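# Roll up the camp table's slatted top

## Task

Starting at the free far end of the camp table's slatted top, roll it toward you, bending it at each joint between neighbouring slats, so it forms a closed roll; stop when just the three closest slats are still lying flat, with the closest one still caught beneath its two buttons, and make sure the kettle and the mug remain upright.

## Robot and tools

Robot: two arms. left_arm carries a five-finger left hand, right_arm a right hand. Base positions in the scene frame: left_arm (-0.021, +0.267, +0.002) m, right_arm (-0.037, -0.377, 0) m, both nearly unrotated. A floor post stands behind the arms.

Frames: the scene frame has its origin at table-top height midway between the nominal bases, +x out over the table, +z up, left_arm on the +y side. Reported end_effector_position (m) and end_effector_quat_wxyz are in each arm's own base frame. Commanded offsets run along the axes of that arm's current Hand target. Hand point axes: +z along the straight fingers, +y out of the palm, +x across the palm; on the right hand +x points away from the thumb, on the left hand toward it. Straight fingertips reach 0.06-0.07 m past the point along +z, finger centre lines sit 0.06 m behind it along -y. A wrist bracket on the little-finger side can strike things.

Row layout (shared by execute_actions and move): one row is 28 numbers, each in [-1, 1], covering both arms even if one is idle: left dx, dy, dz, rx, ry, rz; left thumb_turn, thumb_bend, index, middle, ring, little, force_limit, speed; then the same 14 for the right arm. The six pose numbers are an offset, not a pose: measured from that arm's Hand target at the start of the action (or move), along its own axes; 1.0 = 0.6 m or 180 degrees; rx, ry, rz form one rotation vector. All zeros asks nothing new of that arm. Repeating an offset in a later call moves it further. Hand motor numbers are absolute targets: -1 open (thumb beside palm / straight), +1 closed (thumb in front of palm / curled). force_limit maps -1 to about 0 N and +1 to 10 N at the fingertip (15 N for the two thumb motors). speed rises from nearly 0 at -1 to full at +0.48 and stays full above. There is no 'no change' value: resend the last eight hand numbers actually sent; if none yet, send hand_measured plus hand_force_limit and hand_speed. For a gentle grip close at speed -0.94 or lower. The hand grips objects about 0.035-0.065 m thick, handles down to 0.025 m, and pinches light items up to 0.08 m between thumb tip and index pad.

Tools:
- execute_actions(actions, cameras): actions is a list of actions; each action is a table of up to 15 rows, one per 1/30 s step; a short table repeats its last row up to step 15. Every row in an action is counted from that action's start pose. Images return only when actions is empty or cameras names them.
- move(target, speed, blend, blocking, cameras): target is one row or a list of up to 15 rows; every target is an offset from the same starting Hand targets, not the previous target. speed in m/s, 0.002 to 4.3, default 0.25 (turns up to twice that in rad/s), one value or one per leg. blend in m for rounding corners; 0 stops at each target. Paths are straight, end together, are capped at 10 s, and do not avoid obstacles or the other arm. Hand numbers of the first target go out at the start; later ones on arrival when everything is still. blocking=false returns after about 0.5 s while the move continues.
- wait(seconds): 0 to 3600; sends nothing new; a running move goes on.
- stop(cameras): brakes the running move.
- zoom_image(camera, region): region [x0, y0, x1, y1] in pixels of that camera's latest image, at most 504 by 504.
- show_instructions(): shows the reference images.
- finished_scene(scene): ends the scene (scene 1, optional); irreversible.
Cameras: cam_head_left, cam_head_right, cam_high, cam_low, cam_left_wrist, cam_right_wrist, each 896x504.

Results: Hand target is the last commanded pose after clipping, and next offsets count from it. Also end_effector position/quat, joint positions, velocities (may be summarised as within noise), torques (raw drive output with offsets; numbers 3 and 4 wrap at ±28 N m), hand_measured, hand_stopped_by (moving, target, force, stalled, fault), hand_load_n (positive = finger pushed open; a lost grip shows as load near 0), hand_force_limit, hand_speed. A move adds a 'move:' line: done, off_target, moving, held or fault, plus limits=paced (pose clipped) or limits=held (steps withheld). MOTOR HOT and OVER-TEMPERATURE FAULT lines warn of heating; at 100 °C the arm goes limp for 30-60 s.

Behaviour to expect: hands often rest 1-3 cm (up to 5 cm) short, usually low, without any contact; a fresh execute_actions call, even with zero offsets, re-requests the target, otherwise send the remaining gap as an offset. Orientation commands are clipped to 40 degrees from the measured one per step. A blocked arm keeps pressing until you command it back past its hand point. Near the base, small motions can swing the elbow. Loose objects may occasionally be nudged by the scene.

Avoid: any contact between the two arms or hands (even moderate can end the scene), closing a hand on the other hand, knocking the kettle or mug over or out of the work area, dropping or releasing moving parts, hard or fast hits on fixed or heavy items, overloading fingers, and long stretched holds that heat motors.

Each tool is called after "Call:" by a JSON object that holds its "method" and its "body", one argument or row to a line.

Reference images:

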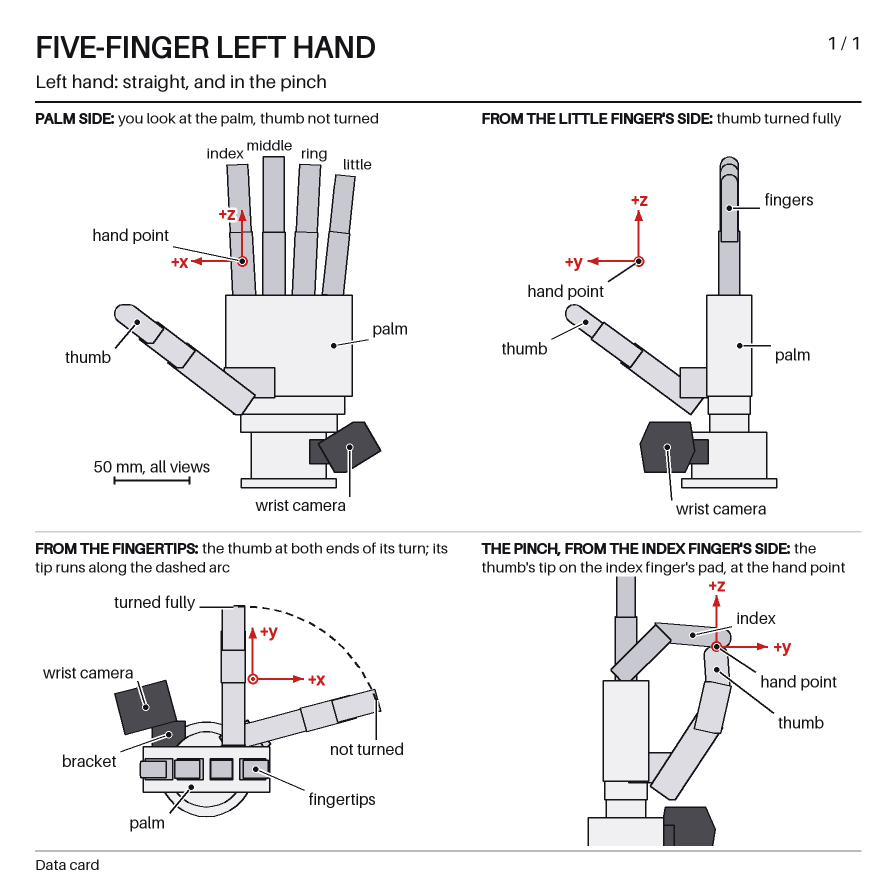

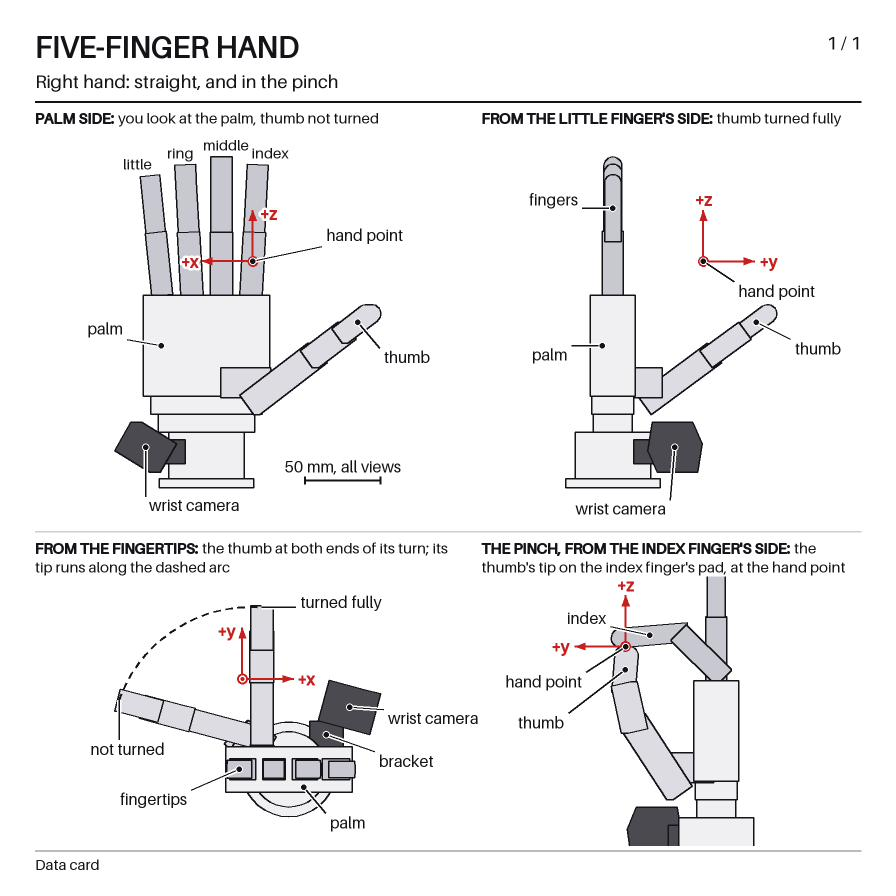

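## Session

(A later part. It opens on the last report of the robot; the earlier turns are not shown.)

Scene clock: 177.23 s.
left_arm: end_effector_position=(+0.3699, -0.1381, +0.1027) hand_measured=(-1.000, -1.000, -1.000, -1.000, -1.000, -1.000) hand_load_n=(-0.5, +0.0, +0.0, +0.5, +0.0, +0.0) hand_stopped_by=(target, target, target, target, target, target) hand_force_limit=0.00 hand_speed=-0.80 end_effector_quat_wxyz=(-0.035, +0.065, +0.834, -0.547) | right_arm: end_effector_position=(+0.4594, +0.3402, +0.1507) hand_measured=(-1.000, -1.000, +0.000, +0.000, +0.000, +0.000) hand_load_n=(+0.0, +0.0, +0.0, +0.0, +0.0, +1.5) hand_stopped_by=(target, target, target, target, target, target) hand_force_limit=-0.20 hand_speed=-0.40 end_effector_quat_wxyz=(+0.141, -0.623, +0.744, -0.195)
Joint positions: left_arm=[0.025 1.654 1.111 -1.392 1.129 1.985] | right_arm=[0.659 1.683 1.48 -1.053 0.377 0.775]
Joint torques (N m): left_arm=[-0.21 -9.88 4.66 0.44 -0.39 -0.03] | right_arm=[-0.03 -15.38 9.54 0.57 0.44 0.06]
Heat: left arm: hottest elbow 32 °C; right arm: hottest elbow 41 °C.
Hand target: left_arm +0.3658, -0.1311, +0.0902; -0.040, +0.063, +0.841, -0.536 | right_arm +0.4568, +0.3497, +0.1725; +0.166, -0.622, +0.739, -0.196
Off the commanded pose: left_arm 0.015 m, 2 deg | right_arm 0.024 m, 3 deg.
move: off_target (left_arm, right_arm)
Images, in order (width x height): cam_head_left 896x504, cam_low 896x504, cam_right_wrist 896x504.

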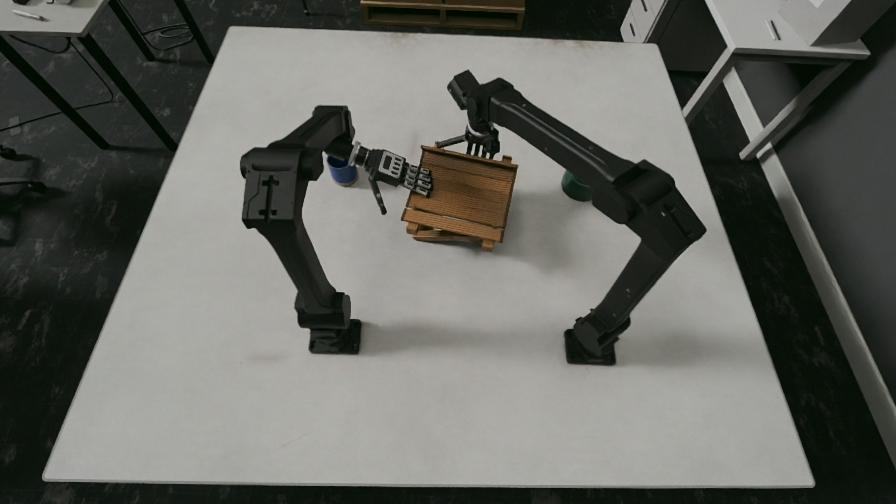

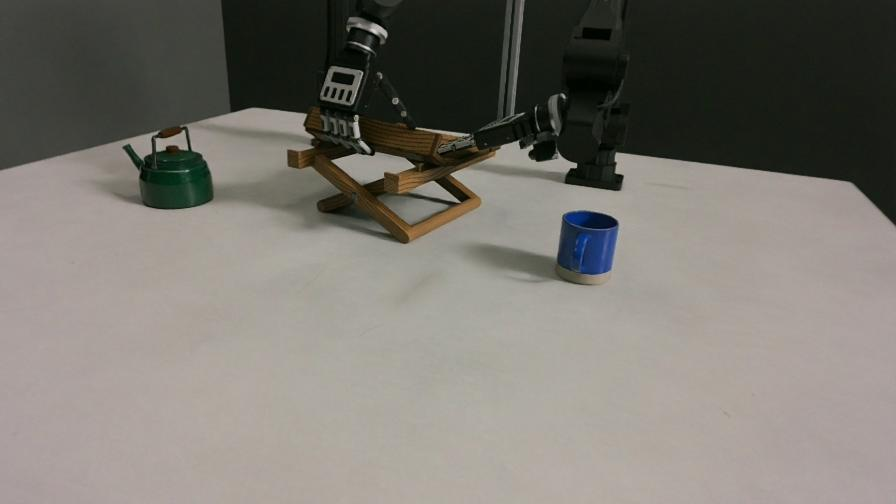

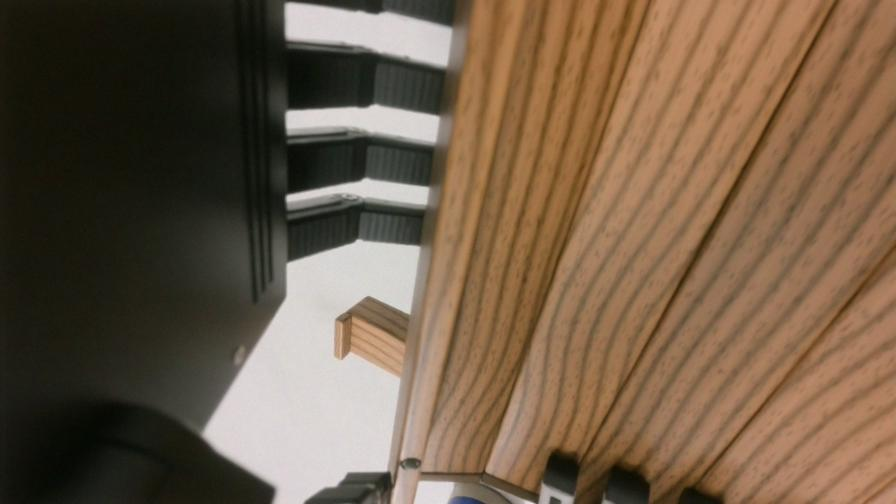

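Call:
{"method": "move", "body": {
  "target": [0,0,0,0,0,0,-1,-1,-1,-1,-1,-1,0,-0.8, 0,0.0107,-0.0215,0.195,0,0,-1,-1,0,0,0,0,-0.2,-0.4],
  "cameras": ["cam_low","cam_right_wrist","cam_head_left","cam_high"],
  "speed": 0.1
}}

Call:
{"method": "zoom_image", "body": {
  "camera": "cam_low",
  "region": [240, 60, 500, 220]
}}

Call:
{"method": "zoom_image", "body": {
  "camera": "cam_low",
  "region": [400, 100, 520, 210]
}}

Scene clock: 181.90 s.
left_arm: end_effector_position=(+0.3699, -0.1381, +0.1027) hand_measured=(-1.000, -1.000, -1.000, -1.000, -1.000, -1.000) hand_load_n=(+0.0, +0.0, +0.0, +0.5, +0.0, +0.0) hand_stopped_by=(target, target, target, target, target, target) hand_force_limit=0.00 hand_speed=-0.80 end_effector_quat_wxyz=(-0.035, +0.065, +0.834, -0.547) | right_arm: end_effector_position=(+0.4496, +0.3413, +0.1641) hand_measured=(-1.000, -1.000, +0.000, +0.000, +0.000, +0.000) hand_load_n=(+0.0, +0.0, +0.0, +0.0, +0.0, +1.0) hand_stopped_by=(target, target, target, target, target, target) hand_force_limit=-0.20 hand_speed=-0.40 end_effector_quat_wxyz=(+0.325, -0.546, +0.651, -0.414)
Joint positions: left_arm=[0.025 1.654 1.111 -1.392 1.129 1.985] | right_arm=[0.853 1.48 1.06 -0.374 0.897 0.639]
Joint torques (N m): left_arm=[-0.09 -9.82 4.64 0.46 -0.39 -0.02] | right_arm=[0.26 -11.87 9.24 1.14 0.6 -0.05]
Heat: left arm: hottest elbow 32 °C; right arm: hottest elbow 41 °C.
Hand target: left_arm +0.3658, -0.1311, +0.0902; -0.040, +0.063, +0.841, -0.536 | right_arm +0.4449, +0.3519, +0.1805; +0.346, -0.543, +0.646, -0.410
Off the commanded pose: left_arm 0.015 m, 2 deg | right_arm 0.020 m, 2 deg.
move: off_target (right_arm)
Images, in order (width x height): cam_head_left 896x504, cam_high 896x504, cam_low 896x504, cam_right_wrist 896x504.

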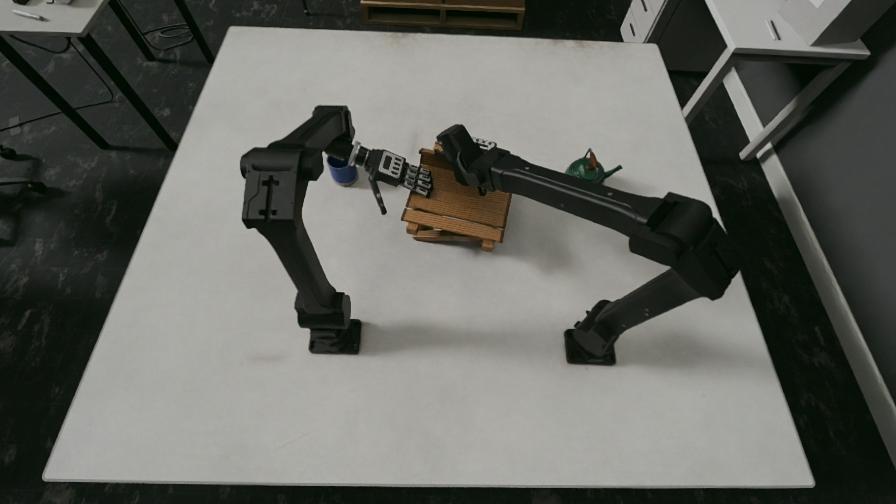

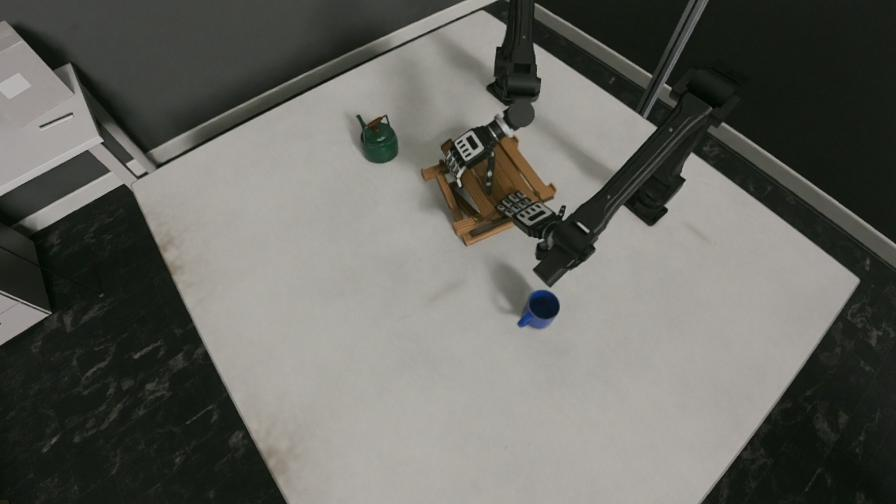

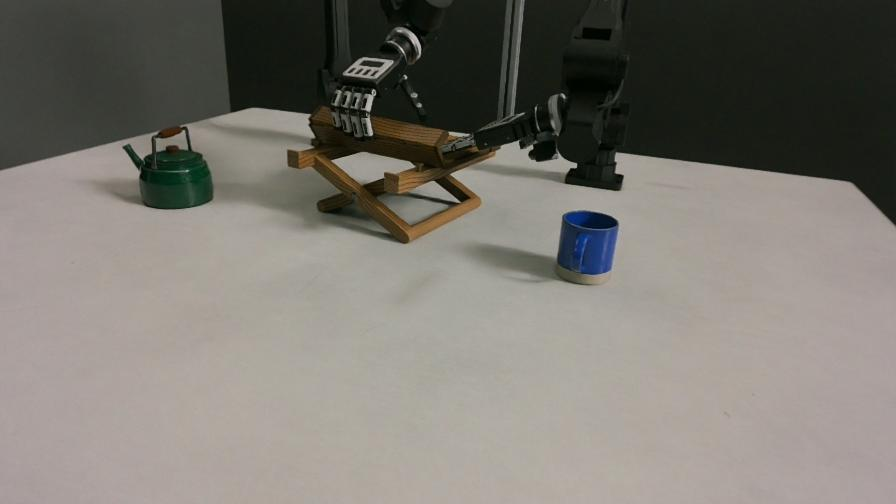

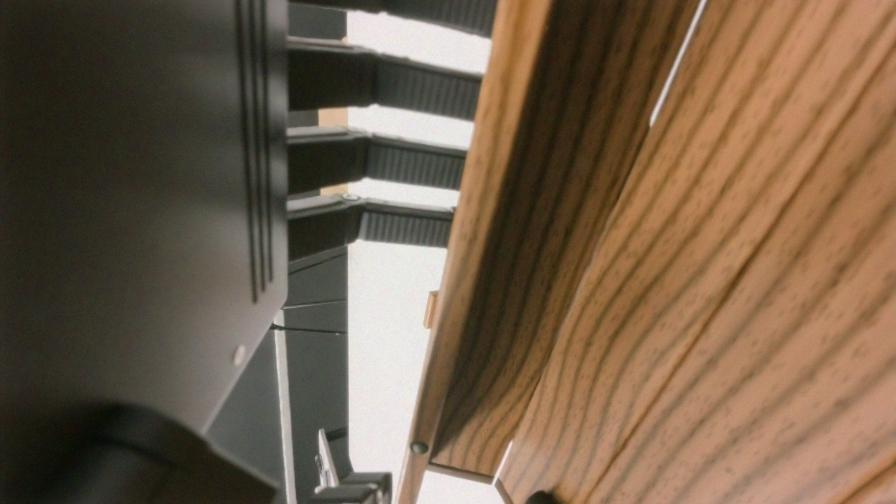

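Scaled by 1.938 from the camera's image (finer frame: 1280x720).

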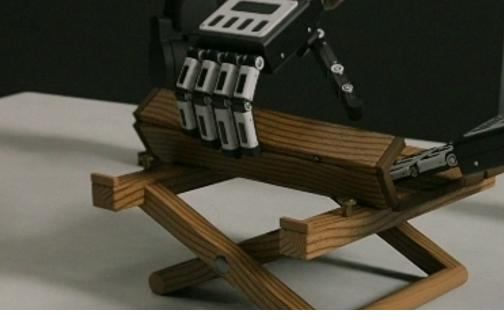

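Scaled by 4.200 from the camera's image (finer frame: 1280x720).

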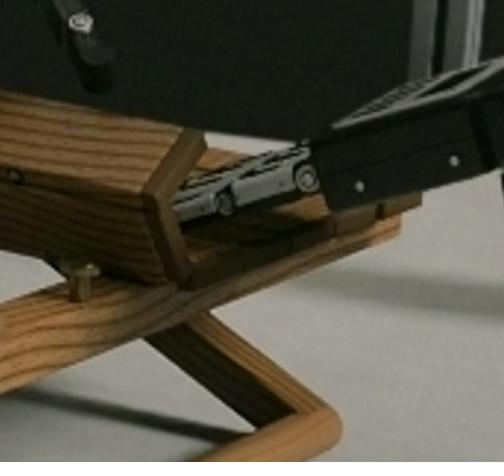

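Call:
{"method": "move", "body": {
  "target": [0,0,0,0,0,0,-1,-1,-1,-1,-1,-1,0,-0.8, 0,0.0056,-0.012,0.09,0,0,-1,-1,0,0,0,0,-0.2,-0.4],
  "cameras": ["cam_low","cam_right_wrist","cam_head_left","cam_high"],
  "speed": 0.1
}}

Call:
{"method": "zoom_image", "body": {
  "camera": "cam_low",
  "region": [240, 60, 500, 220]
}}

Call:
{"method": "zoom_image", "body": {
  "camera": "cam_low",
  "region": [400, 100, 520, 210]
}}

Scene clock: 185.20 s.
left_arm: end_effector_position=(+0.3699, -0.1381, +0.1027) hand_measured=(-1.000, -1.000, -1.000, -1.000, -1.000, -1.000) hand_load_n=(-0.5, +0.0, +0.0, +0.5, +0.0, +0.0) hand_stopped_by=(target, target, target, target, target, target) hand_force_limit=0.00 hand_speed=-0.80 end_effector_quat_wxyz=(-0.035, +0.065, +0.834, -0.547) | right_arm: end_effector_position=(+0.4426, +0.3451, +0.1796) hand_measured=(-1.000, -1.000, +0.000, +0.000, +0.000, +0.000) hand_load_n=(+0.0, -0.5, +0.0, +1.5, +0.0, +0.0) hand_stopped_by=(target, target, target, target, target, target) hand_force_limit=-0.20 hand_speed=-0.40 end_effector_quat_wxyz=(+0.412, -0.485, +0.587, -0.500)
Joint positions: left_arm=[0.025 1.654 1.111 -1.392 1.129 1.985] | right_arm=[0.936 1.47 0.863 0.246 1.101 0.323]
Joint torques (N m): left_arm=[-0.15 -9.93 4.62 0.44 -0.39 -0.03] | right_arm=[0.21 -9.11 8.21 1.32 0.23 -0.03]
Heat: left arm: hottest elbow 32 °C; right arm: hottest elbow 40 °C.
Hand target: left_arm +0.3658, -0.1311, +0.0902; -0.040, +0.063, +0.841, -0.536 | right_arm +0.4370, +0.3532, +0.1806; +0.419, -0.489, +0.581, -0.497
Off the commanded pose: left_arm 0.015 m, 2 deg | right_arm 0.010 m, 1 deg.
move: done
Images, in order (width x height): cam_head_left 896x504, cam_high 896x504, cam_low 896x504, cam_right_wrist 896x504.

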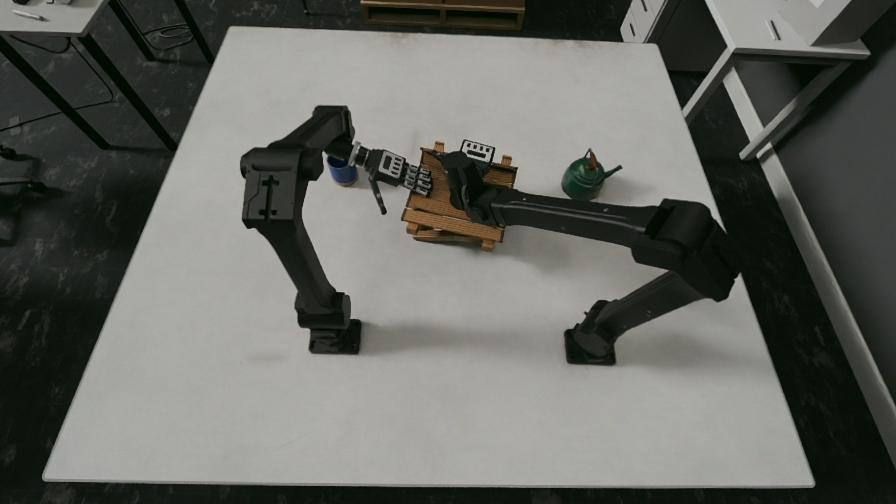

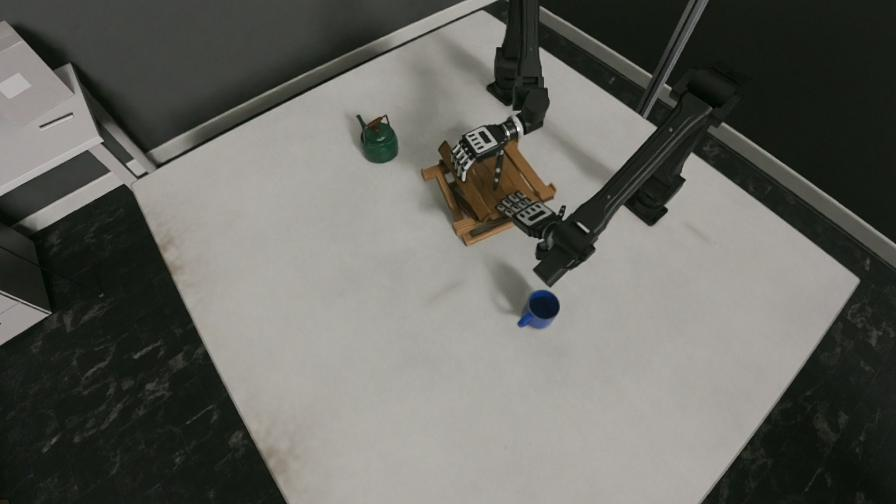

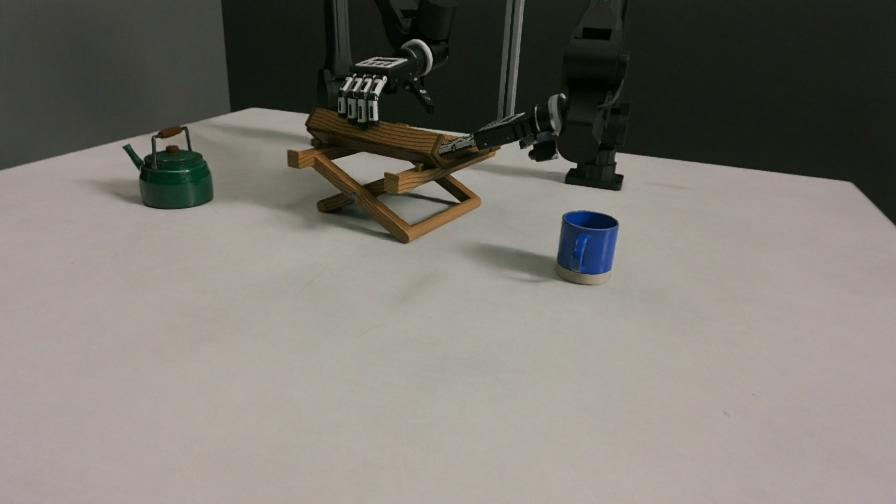

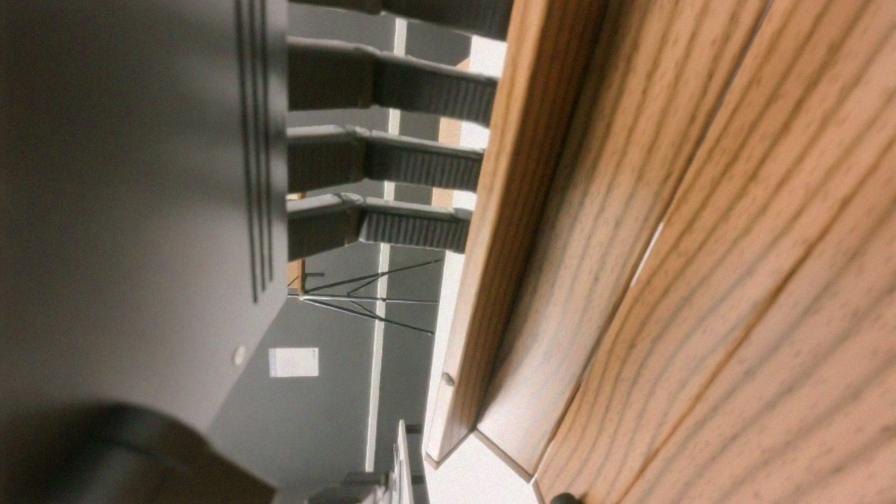

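Scaled by 1.938 from the camera's image (finer frame: 1280x720).

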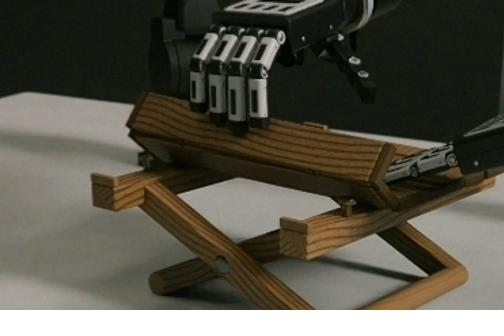

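Scaled by 4.200 from the camera's image (finer frame: 1280x720).

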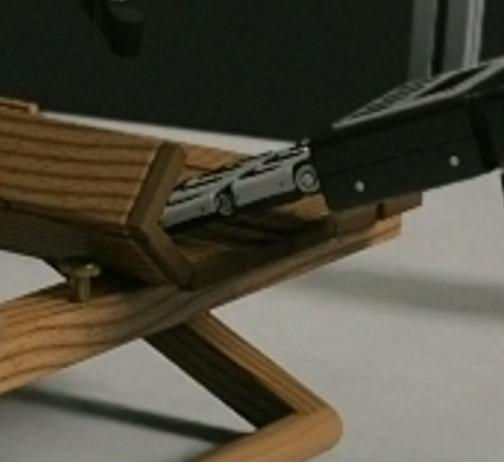

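Call:
{"method": "move", "body": {
  "target": [0,0,0,0,0,0,-1,-1,-1,-1,-1,-1,0,-0.8, 0,0.033,0.005,0,0,0,-1,-1,0,0,0,0,-0.2,-0.4],
  "cameras": ["cam_low","cam_right_wrist"],
  "speed": 0.1
}}

Call:
{"method": "zoom_image", "body": {
  "camera": "cam_low",
  "region": [240, 60, 500, 220]
}}

Call:
{"method": "zoom_image", "body": {
  "camera": "cam_low",
  "region": [400, 100, 520, 210]
}}

Scene clock: 187.13 s.
left_arm: end_effector_position=(+0.3699, -0.1381, +0.1027) hand_measured=(-1.000, -1.000, -1.000, -1.000, -1.000, -1.000) hand_load_n=(-0.5, +0.0, +0.0, +0.5, +0.0, +0.0) hand_stopped_by=(target, target, target, target, target, target) hand_force_limit=0.00 hand_speed=-0.80 end_effector_quat_wxyz=(-0.035, +0.065, +0.834, -0.547) | right_arm: end_effector_position=(+0.4439, +0.3457, +0.1730) hand_measured=(-1.000, -1.000, +0.000, +0.000, +0.000, +0.000) hand_load_n=(+0.0, +0.0, +0.0, +2.5, +0.0, +0.0) hand_stopped_by=(target, target, target, target, target, target) hand_force_limit=-0.20 hand_speed=-0.40 end_effector_quat_wxyz=(+0.421, -0.476, +0.589, -0.500)
Joint positions: left_arm=[0.025 1.654 1.111 -1.392 1.129 1.985] | right_arm=[0.936 1.488 0.846 0.31 1.106 0.319]
Joint torques (N m): left_arm=[-0.15 -9.88 4.64 0.46 -0.39 -0.02] | right_arm=[0.15 -8 7.5 1.22 0.03 0]
Heat: left arm: hottest elbow 32 °C; right arm: hottest elbow 40 °C.
Hand target: left_arm +0.3658, -0.1311, +0.0902; -0.040, +0.063, +0.841, -0.536 | right_arm +0.4370, +0.3533, +0.1607; +0.419, -0.489, +0.581, -0.497
Off the commanded pose: left_arm 0.015 m, 2 deg | right_arm 0.016 m, 2 deg.
move: off_target (right_arm)

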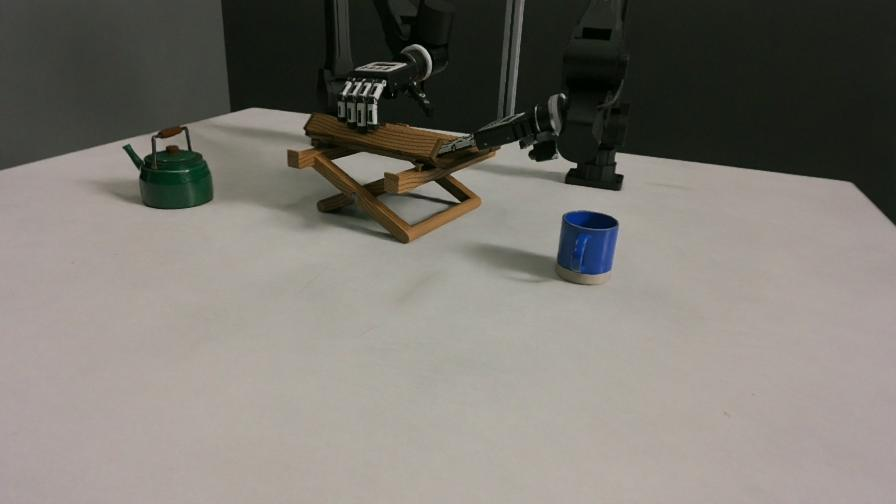

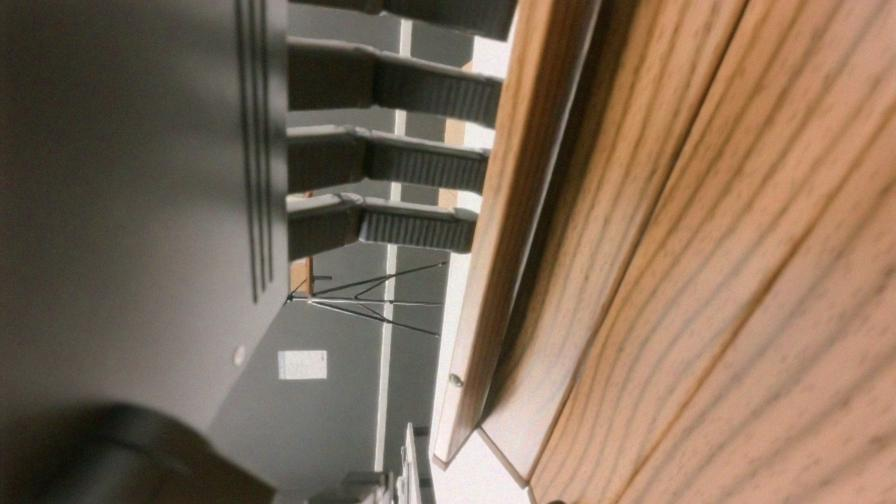

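Scaled by 1.938 from the camera's image (finer frame: 1280x720).

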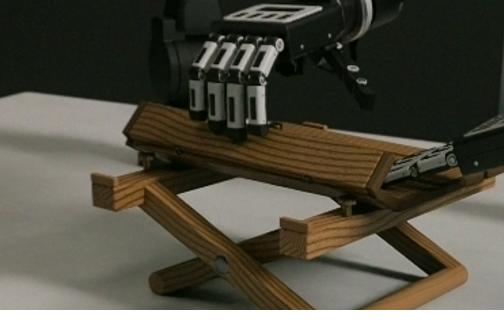

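Scaled by 4.200 from the camera's image (finer frame: 1280x720).

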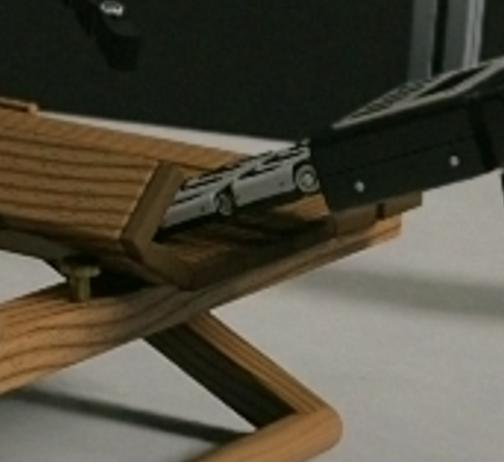

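Call:
{"method": "move", "body": {
  "target": [
    [0,0,0,0,0,0,-1,-1,-1,-1,-1,-1,0,-0.8, 0,-0.0258,0.0558,0,0,0,-1,-1,0,0,0,0,-0.2,-0.4],
    [0,0,0,0,0,0,-1,-1,-1,-1,-1,-1,0,-0.8, 0,-0.015,0.0695,-0.256,0,0,-1,-1,0,0,0,0,-0.2,-0.4],
    [0,0,0,0,0,0,-1,-1,-1,-1,-1,-1,0,-0.8, 0,-0.0142,0.0117,-0.256,0,0,-1,-1,0,0,0,0,-0.2,-0.4]
  ],
  "cameras": ["cam_low","cam_right_wrist","cam_head_left"],
  "speed": 0.1
}}

Call:
{"method": "zoom_image", "body": {
  "camera": "cam_low",
  "region": [240, 60, 500, 220]
}}

Call:
{"method": "zoom_image", "body": {
  "camera": "cam_low",
  "region": [400, 100, 520, 210]
}}

Scene clock: 195.47 s.
left_arm: end_effector_position=(+0.3694, -0.1380, +0.1024) hand_measured=(-1.000, -1.000, -1.000, -1.000, -1.000, -1.000) hand_load_n=(+0.0, +0.0, +0.0, +0.0, +0.0, +0.0) hand_stopped_by=(target, target, target, target, target, target) hand_force_limit=0.00 hand_speed=-0.80 end_effector_quat_wxyz=(-0.035, +0.065, +0.834, -0.547) | right_arm: end_effector_position=(+0.4549, +0.3394, +0.1482) hand_measured=(-1.000, -1.000, +0.000, +0.000, +0.000, +0.000) hand_load_n=(-0.5, +0.0, +0.0, +0.0, +0.5, +2.5) hand_stopped_by=(target, target, target, target, target, target) hand_force_limit=-0.20 hand_speed=-0.40 end_effector_quat_wxyz=(+0.175, -0.616, +0.731, -0.235)
Joint positions: left_arm=[0.025 1.654 1.109 -1.392 1.13 1.985] | right_arm=[0.694 1.629 1.385 -0.939 0.463 0.771]
Joint torques (N m): left_arm=[-0.32 -9.88 4.72 0.44 -0.41 -0.02] | right_arm=[0.62 -14.74 9.46 0.01 0.25 0.24]
Heat: left arm: hottest elbow 32 °C; right arm: hottest elbow 40 °C.
Hand target: left_arm +0.3657, -0.1311, +0.0901; -0.040, +0.063, +0.841, -0.536 | right_arm +0.4451, +0.3518, +0.1678; +0.194, -0.614, +0.730, -0.230
Off the commanded pose: left_arm 0.015 m, 2 deg | right_arm 0.025 m, 2 deg.
move: off_target (right_arm)
Images, in order (width x height): cam_head_left 896x504, cam_low 896x504, cam_right_wrist 896x504.

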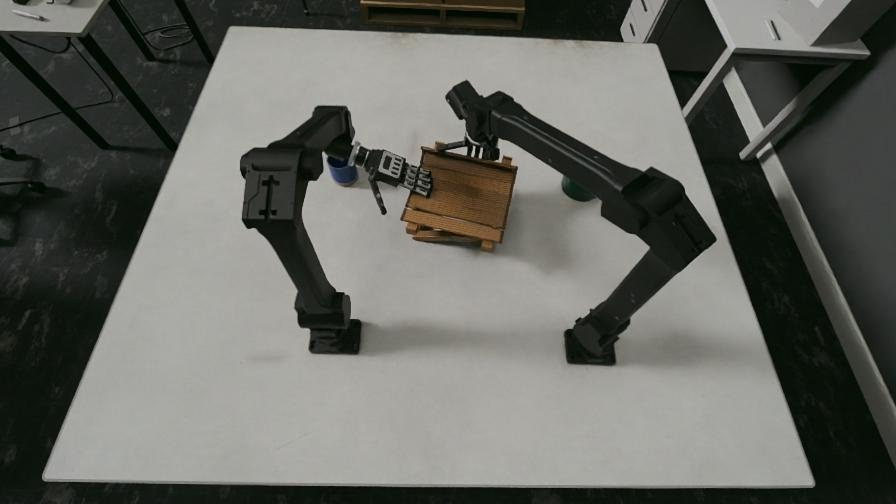

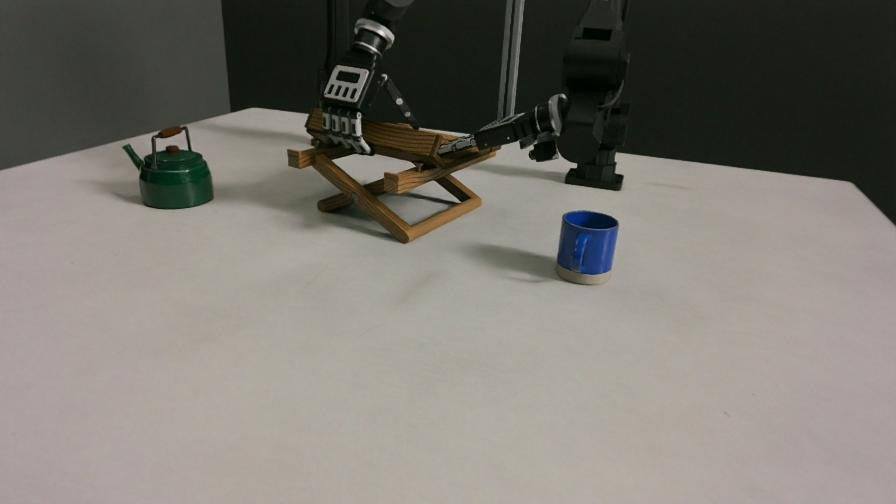

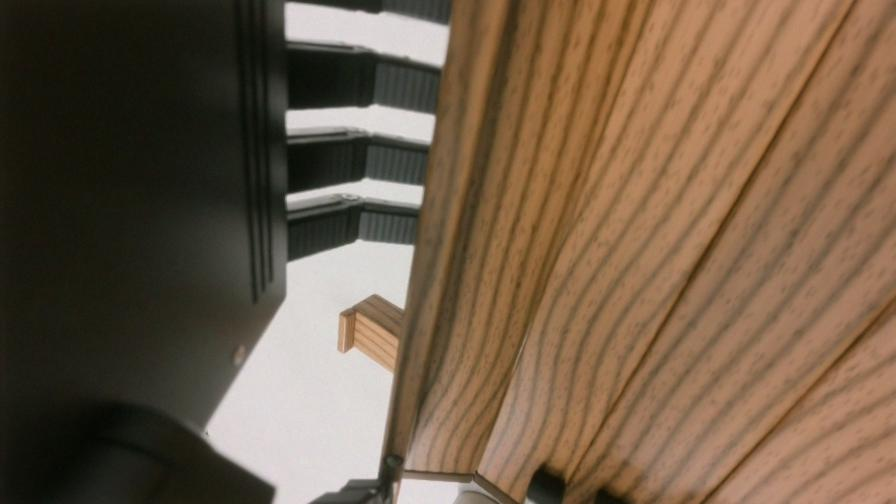

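Scaled by 1.938 from the camera's image (finer frame: 1280x720).

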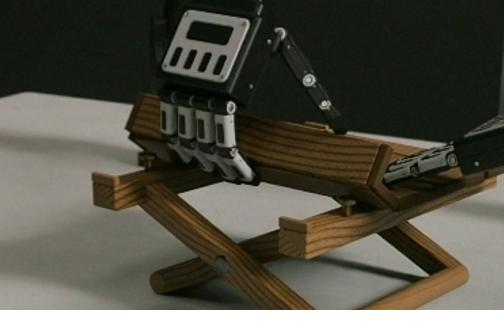

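Scaled by 4.200 from the camera's image (finer frame: 1280x720).

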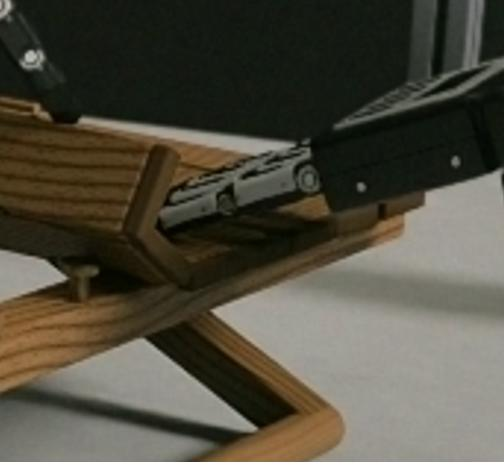

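Call:
{"method": "move", "body": {
  "target": [
    [0,0,0,0,0,0,-1,-1,-1,-1,-1,-1,0,-0.8, -0.0055,0.0008,-0.0127,0.144,0,0,-1,-1,0,0,0,0,-0.2,-0.4],
    [0,0,0,0,0,0,-1,-1,-1,-1,-1,-1,0,-0.8, -0.0036,0.0332,-0.0183,0.256,0,0,-1,-1,0,0,0,0,-0.2,-0.4]
  ],
  "cameras": ["cam_low","cam_right_wrist","cam_head_left","cam_high"],
  "speed": 0.08,
  "blend": 0.01
}}

Call:
{"method": "zoom_image", "body": {
  "camera": "cam_low",
  "region": [240, 60, 500, 220]
}}

Call:
{"method": "zoom_image", "body": {
  "camera": "cam_low",
  "region": [400, 100, 520, 210]
}}

Scene clock: 203.27 s.
left_arm: end_effector_position=(+0.3695, -0.1378, +0.1026) hand_measured=(-1.000, -1.000, -1.000, -1.000, -1.000, -1.000) hand_load_n=(-0.5, +0.0, +0.0, +0.0, +0.0, +0.0) hand_stopped_by=(target, target, target, target, target, target) hand_force_limit=0.00 hand_speed=-0.80 end_effector_quat_wxyz=(-0.035, +0.064, +0.834, -0.547) | right_arm: end_effector_position=(+0.4268, +0.3508, +0.1668) hand_measured=(-1.000, -1.000, +0.000, +0.000, +0.000, +0.000) hand_load_n=(-0.5, +0.0, +0.0, +0.0, +0.0, +0.0) hand_stopped_by=(target, target, target, target, target, target) hand_force_limit=-0.20 hand_speed=-0.40 end_effector_quat_wxyz=(+0.414, -0.487, +0.586, -0.498)
Joint positions: left_arm=[0.026 1.654 1.109 -1.392 1.13 1.985] | right_arm=[0.972 1.477 0.835 0.26 1.127 0.35]
Joint torques (N m): left_arm=[-0.26 -9.88 4.74 0.43 -0.41 -0.02] | right_arm=[-0.03 -8.41 8.29 1.37 0.45 -0.03]
Heat: left arm: hottest elbow 31 °C; right arm: hottest elbow 40 °C.
Hand target: left_arm +0.3658, -0.1310, +0.0902; -0.040, +0.063, +0.841, -0.536 | right_arm +0.4232, +0.3578, +0.1654; +0.419, -0.489, +0.581, -0.497
Off the commanded pose: left_arm 0.015 m, 2 deg | right_arm 0.008 m, 1 deg.
move: done
Images, in order (width x height): cam_head_left 896x504, cam_high 896x504, cam_low 896x504, cam_right_wrist 896x504.

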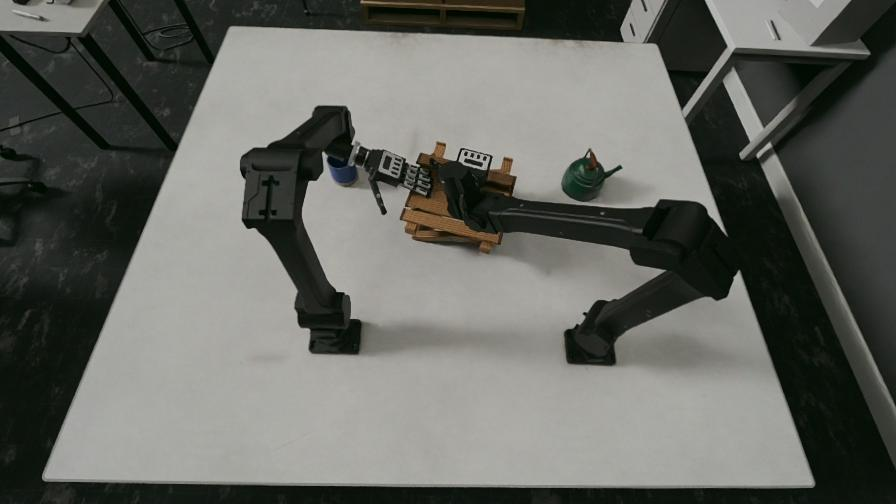

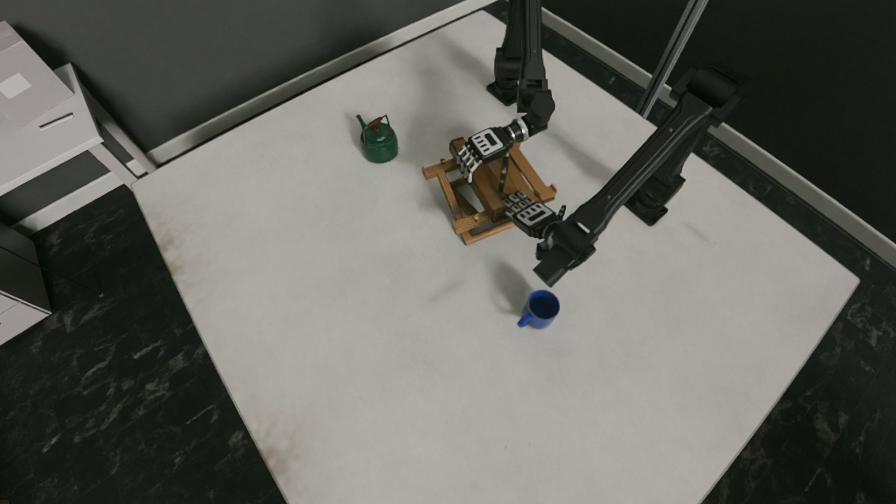

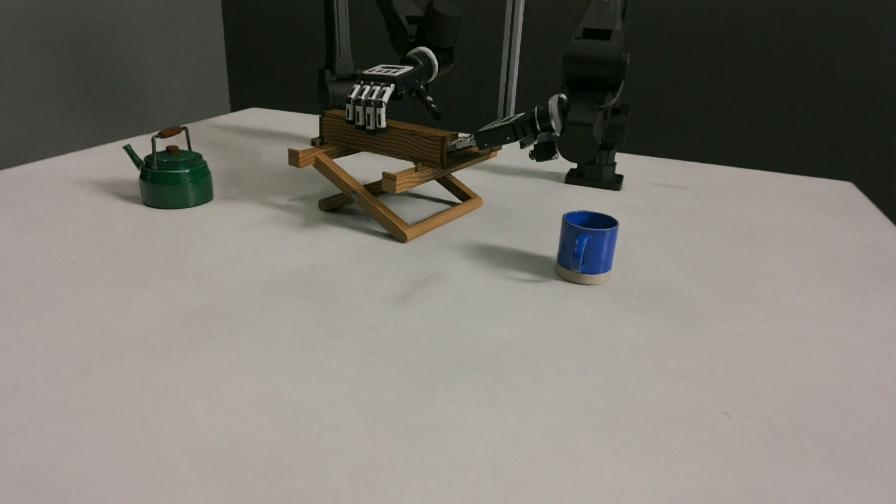

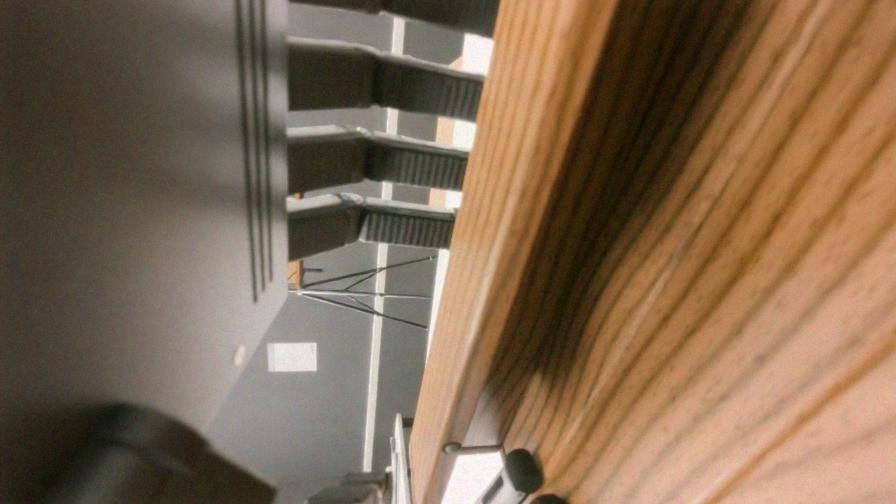

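Scaled by 1.938 from the camera's image (finer frame: 1280x720).

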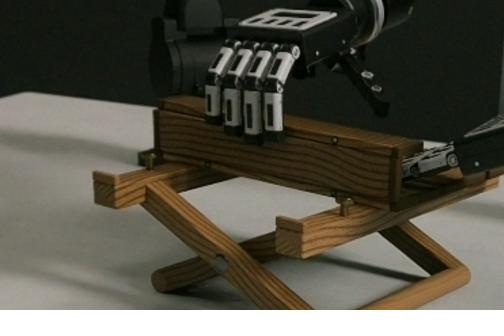

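Scaled by 4.200 from the camera's image (finer frame: 1280x720).

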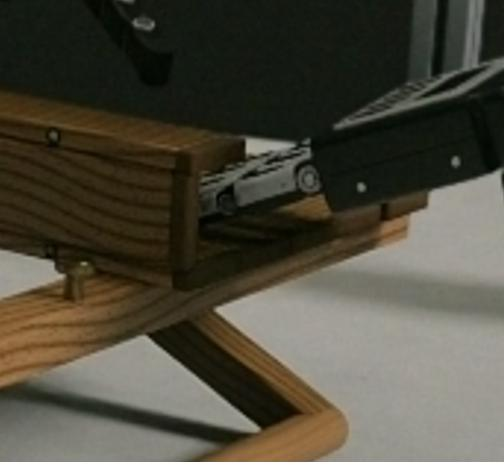

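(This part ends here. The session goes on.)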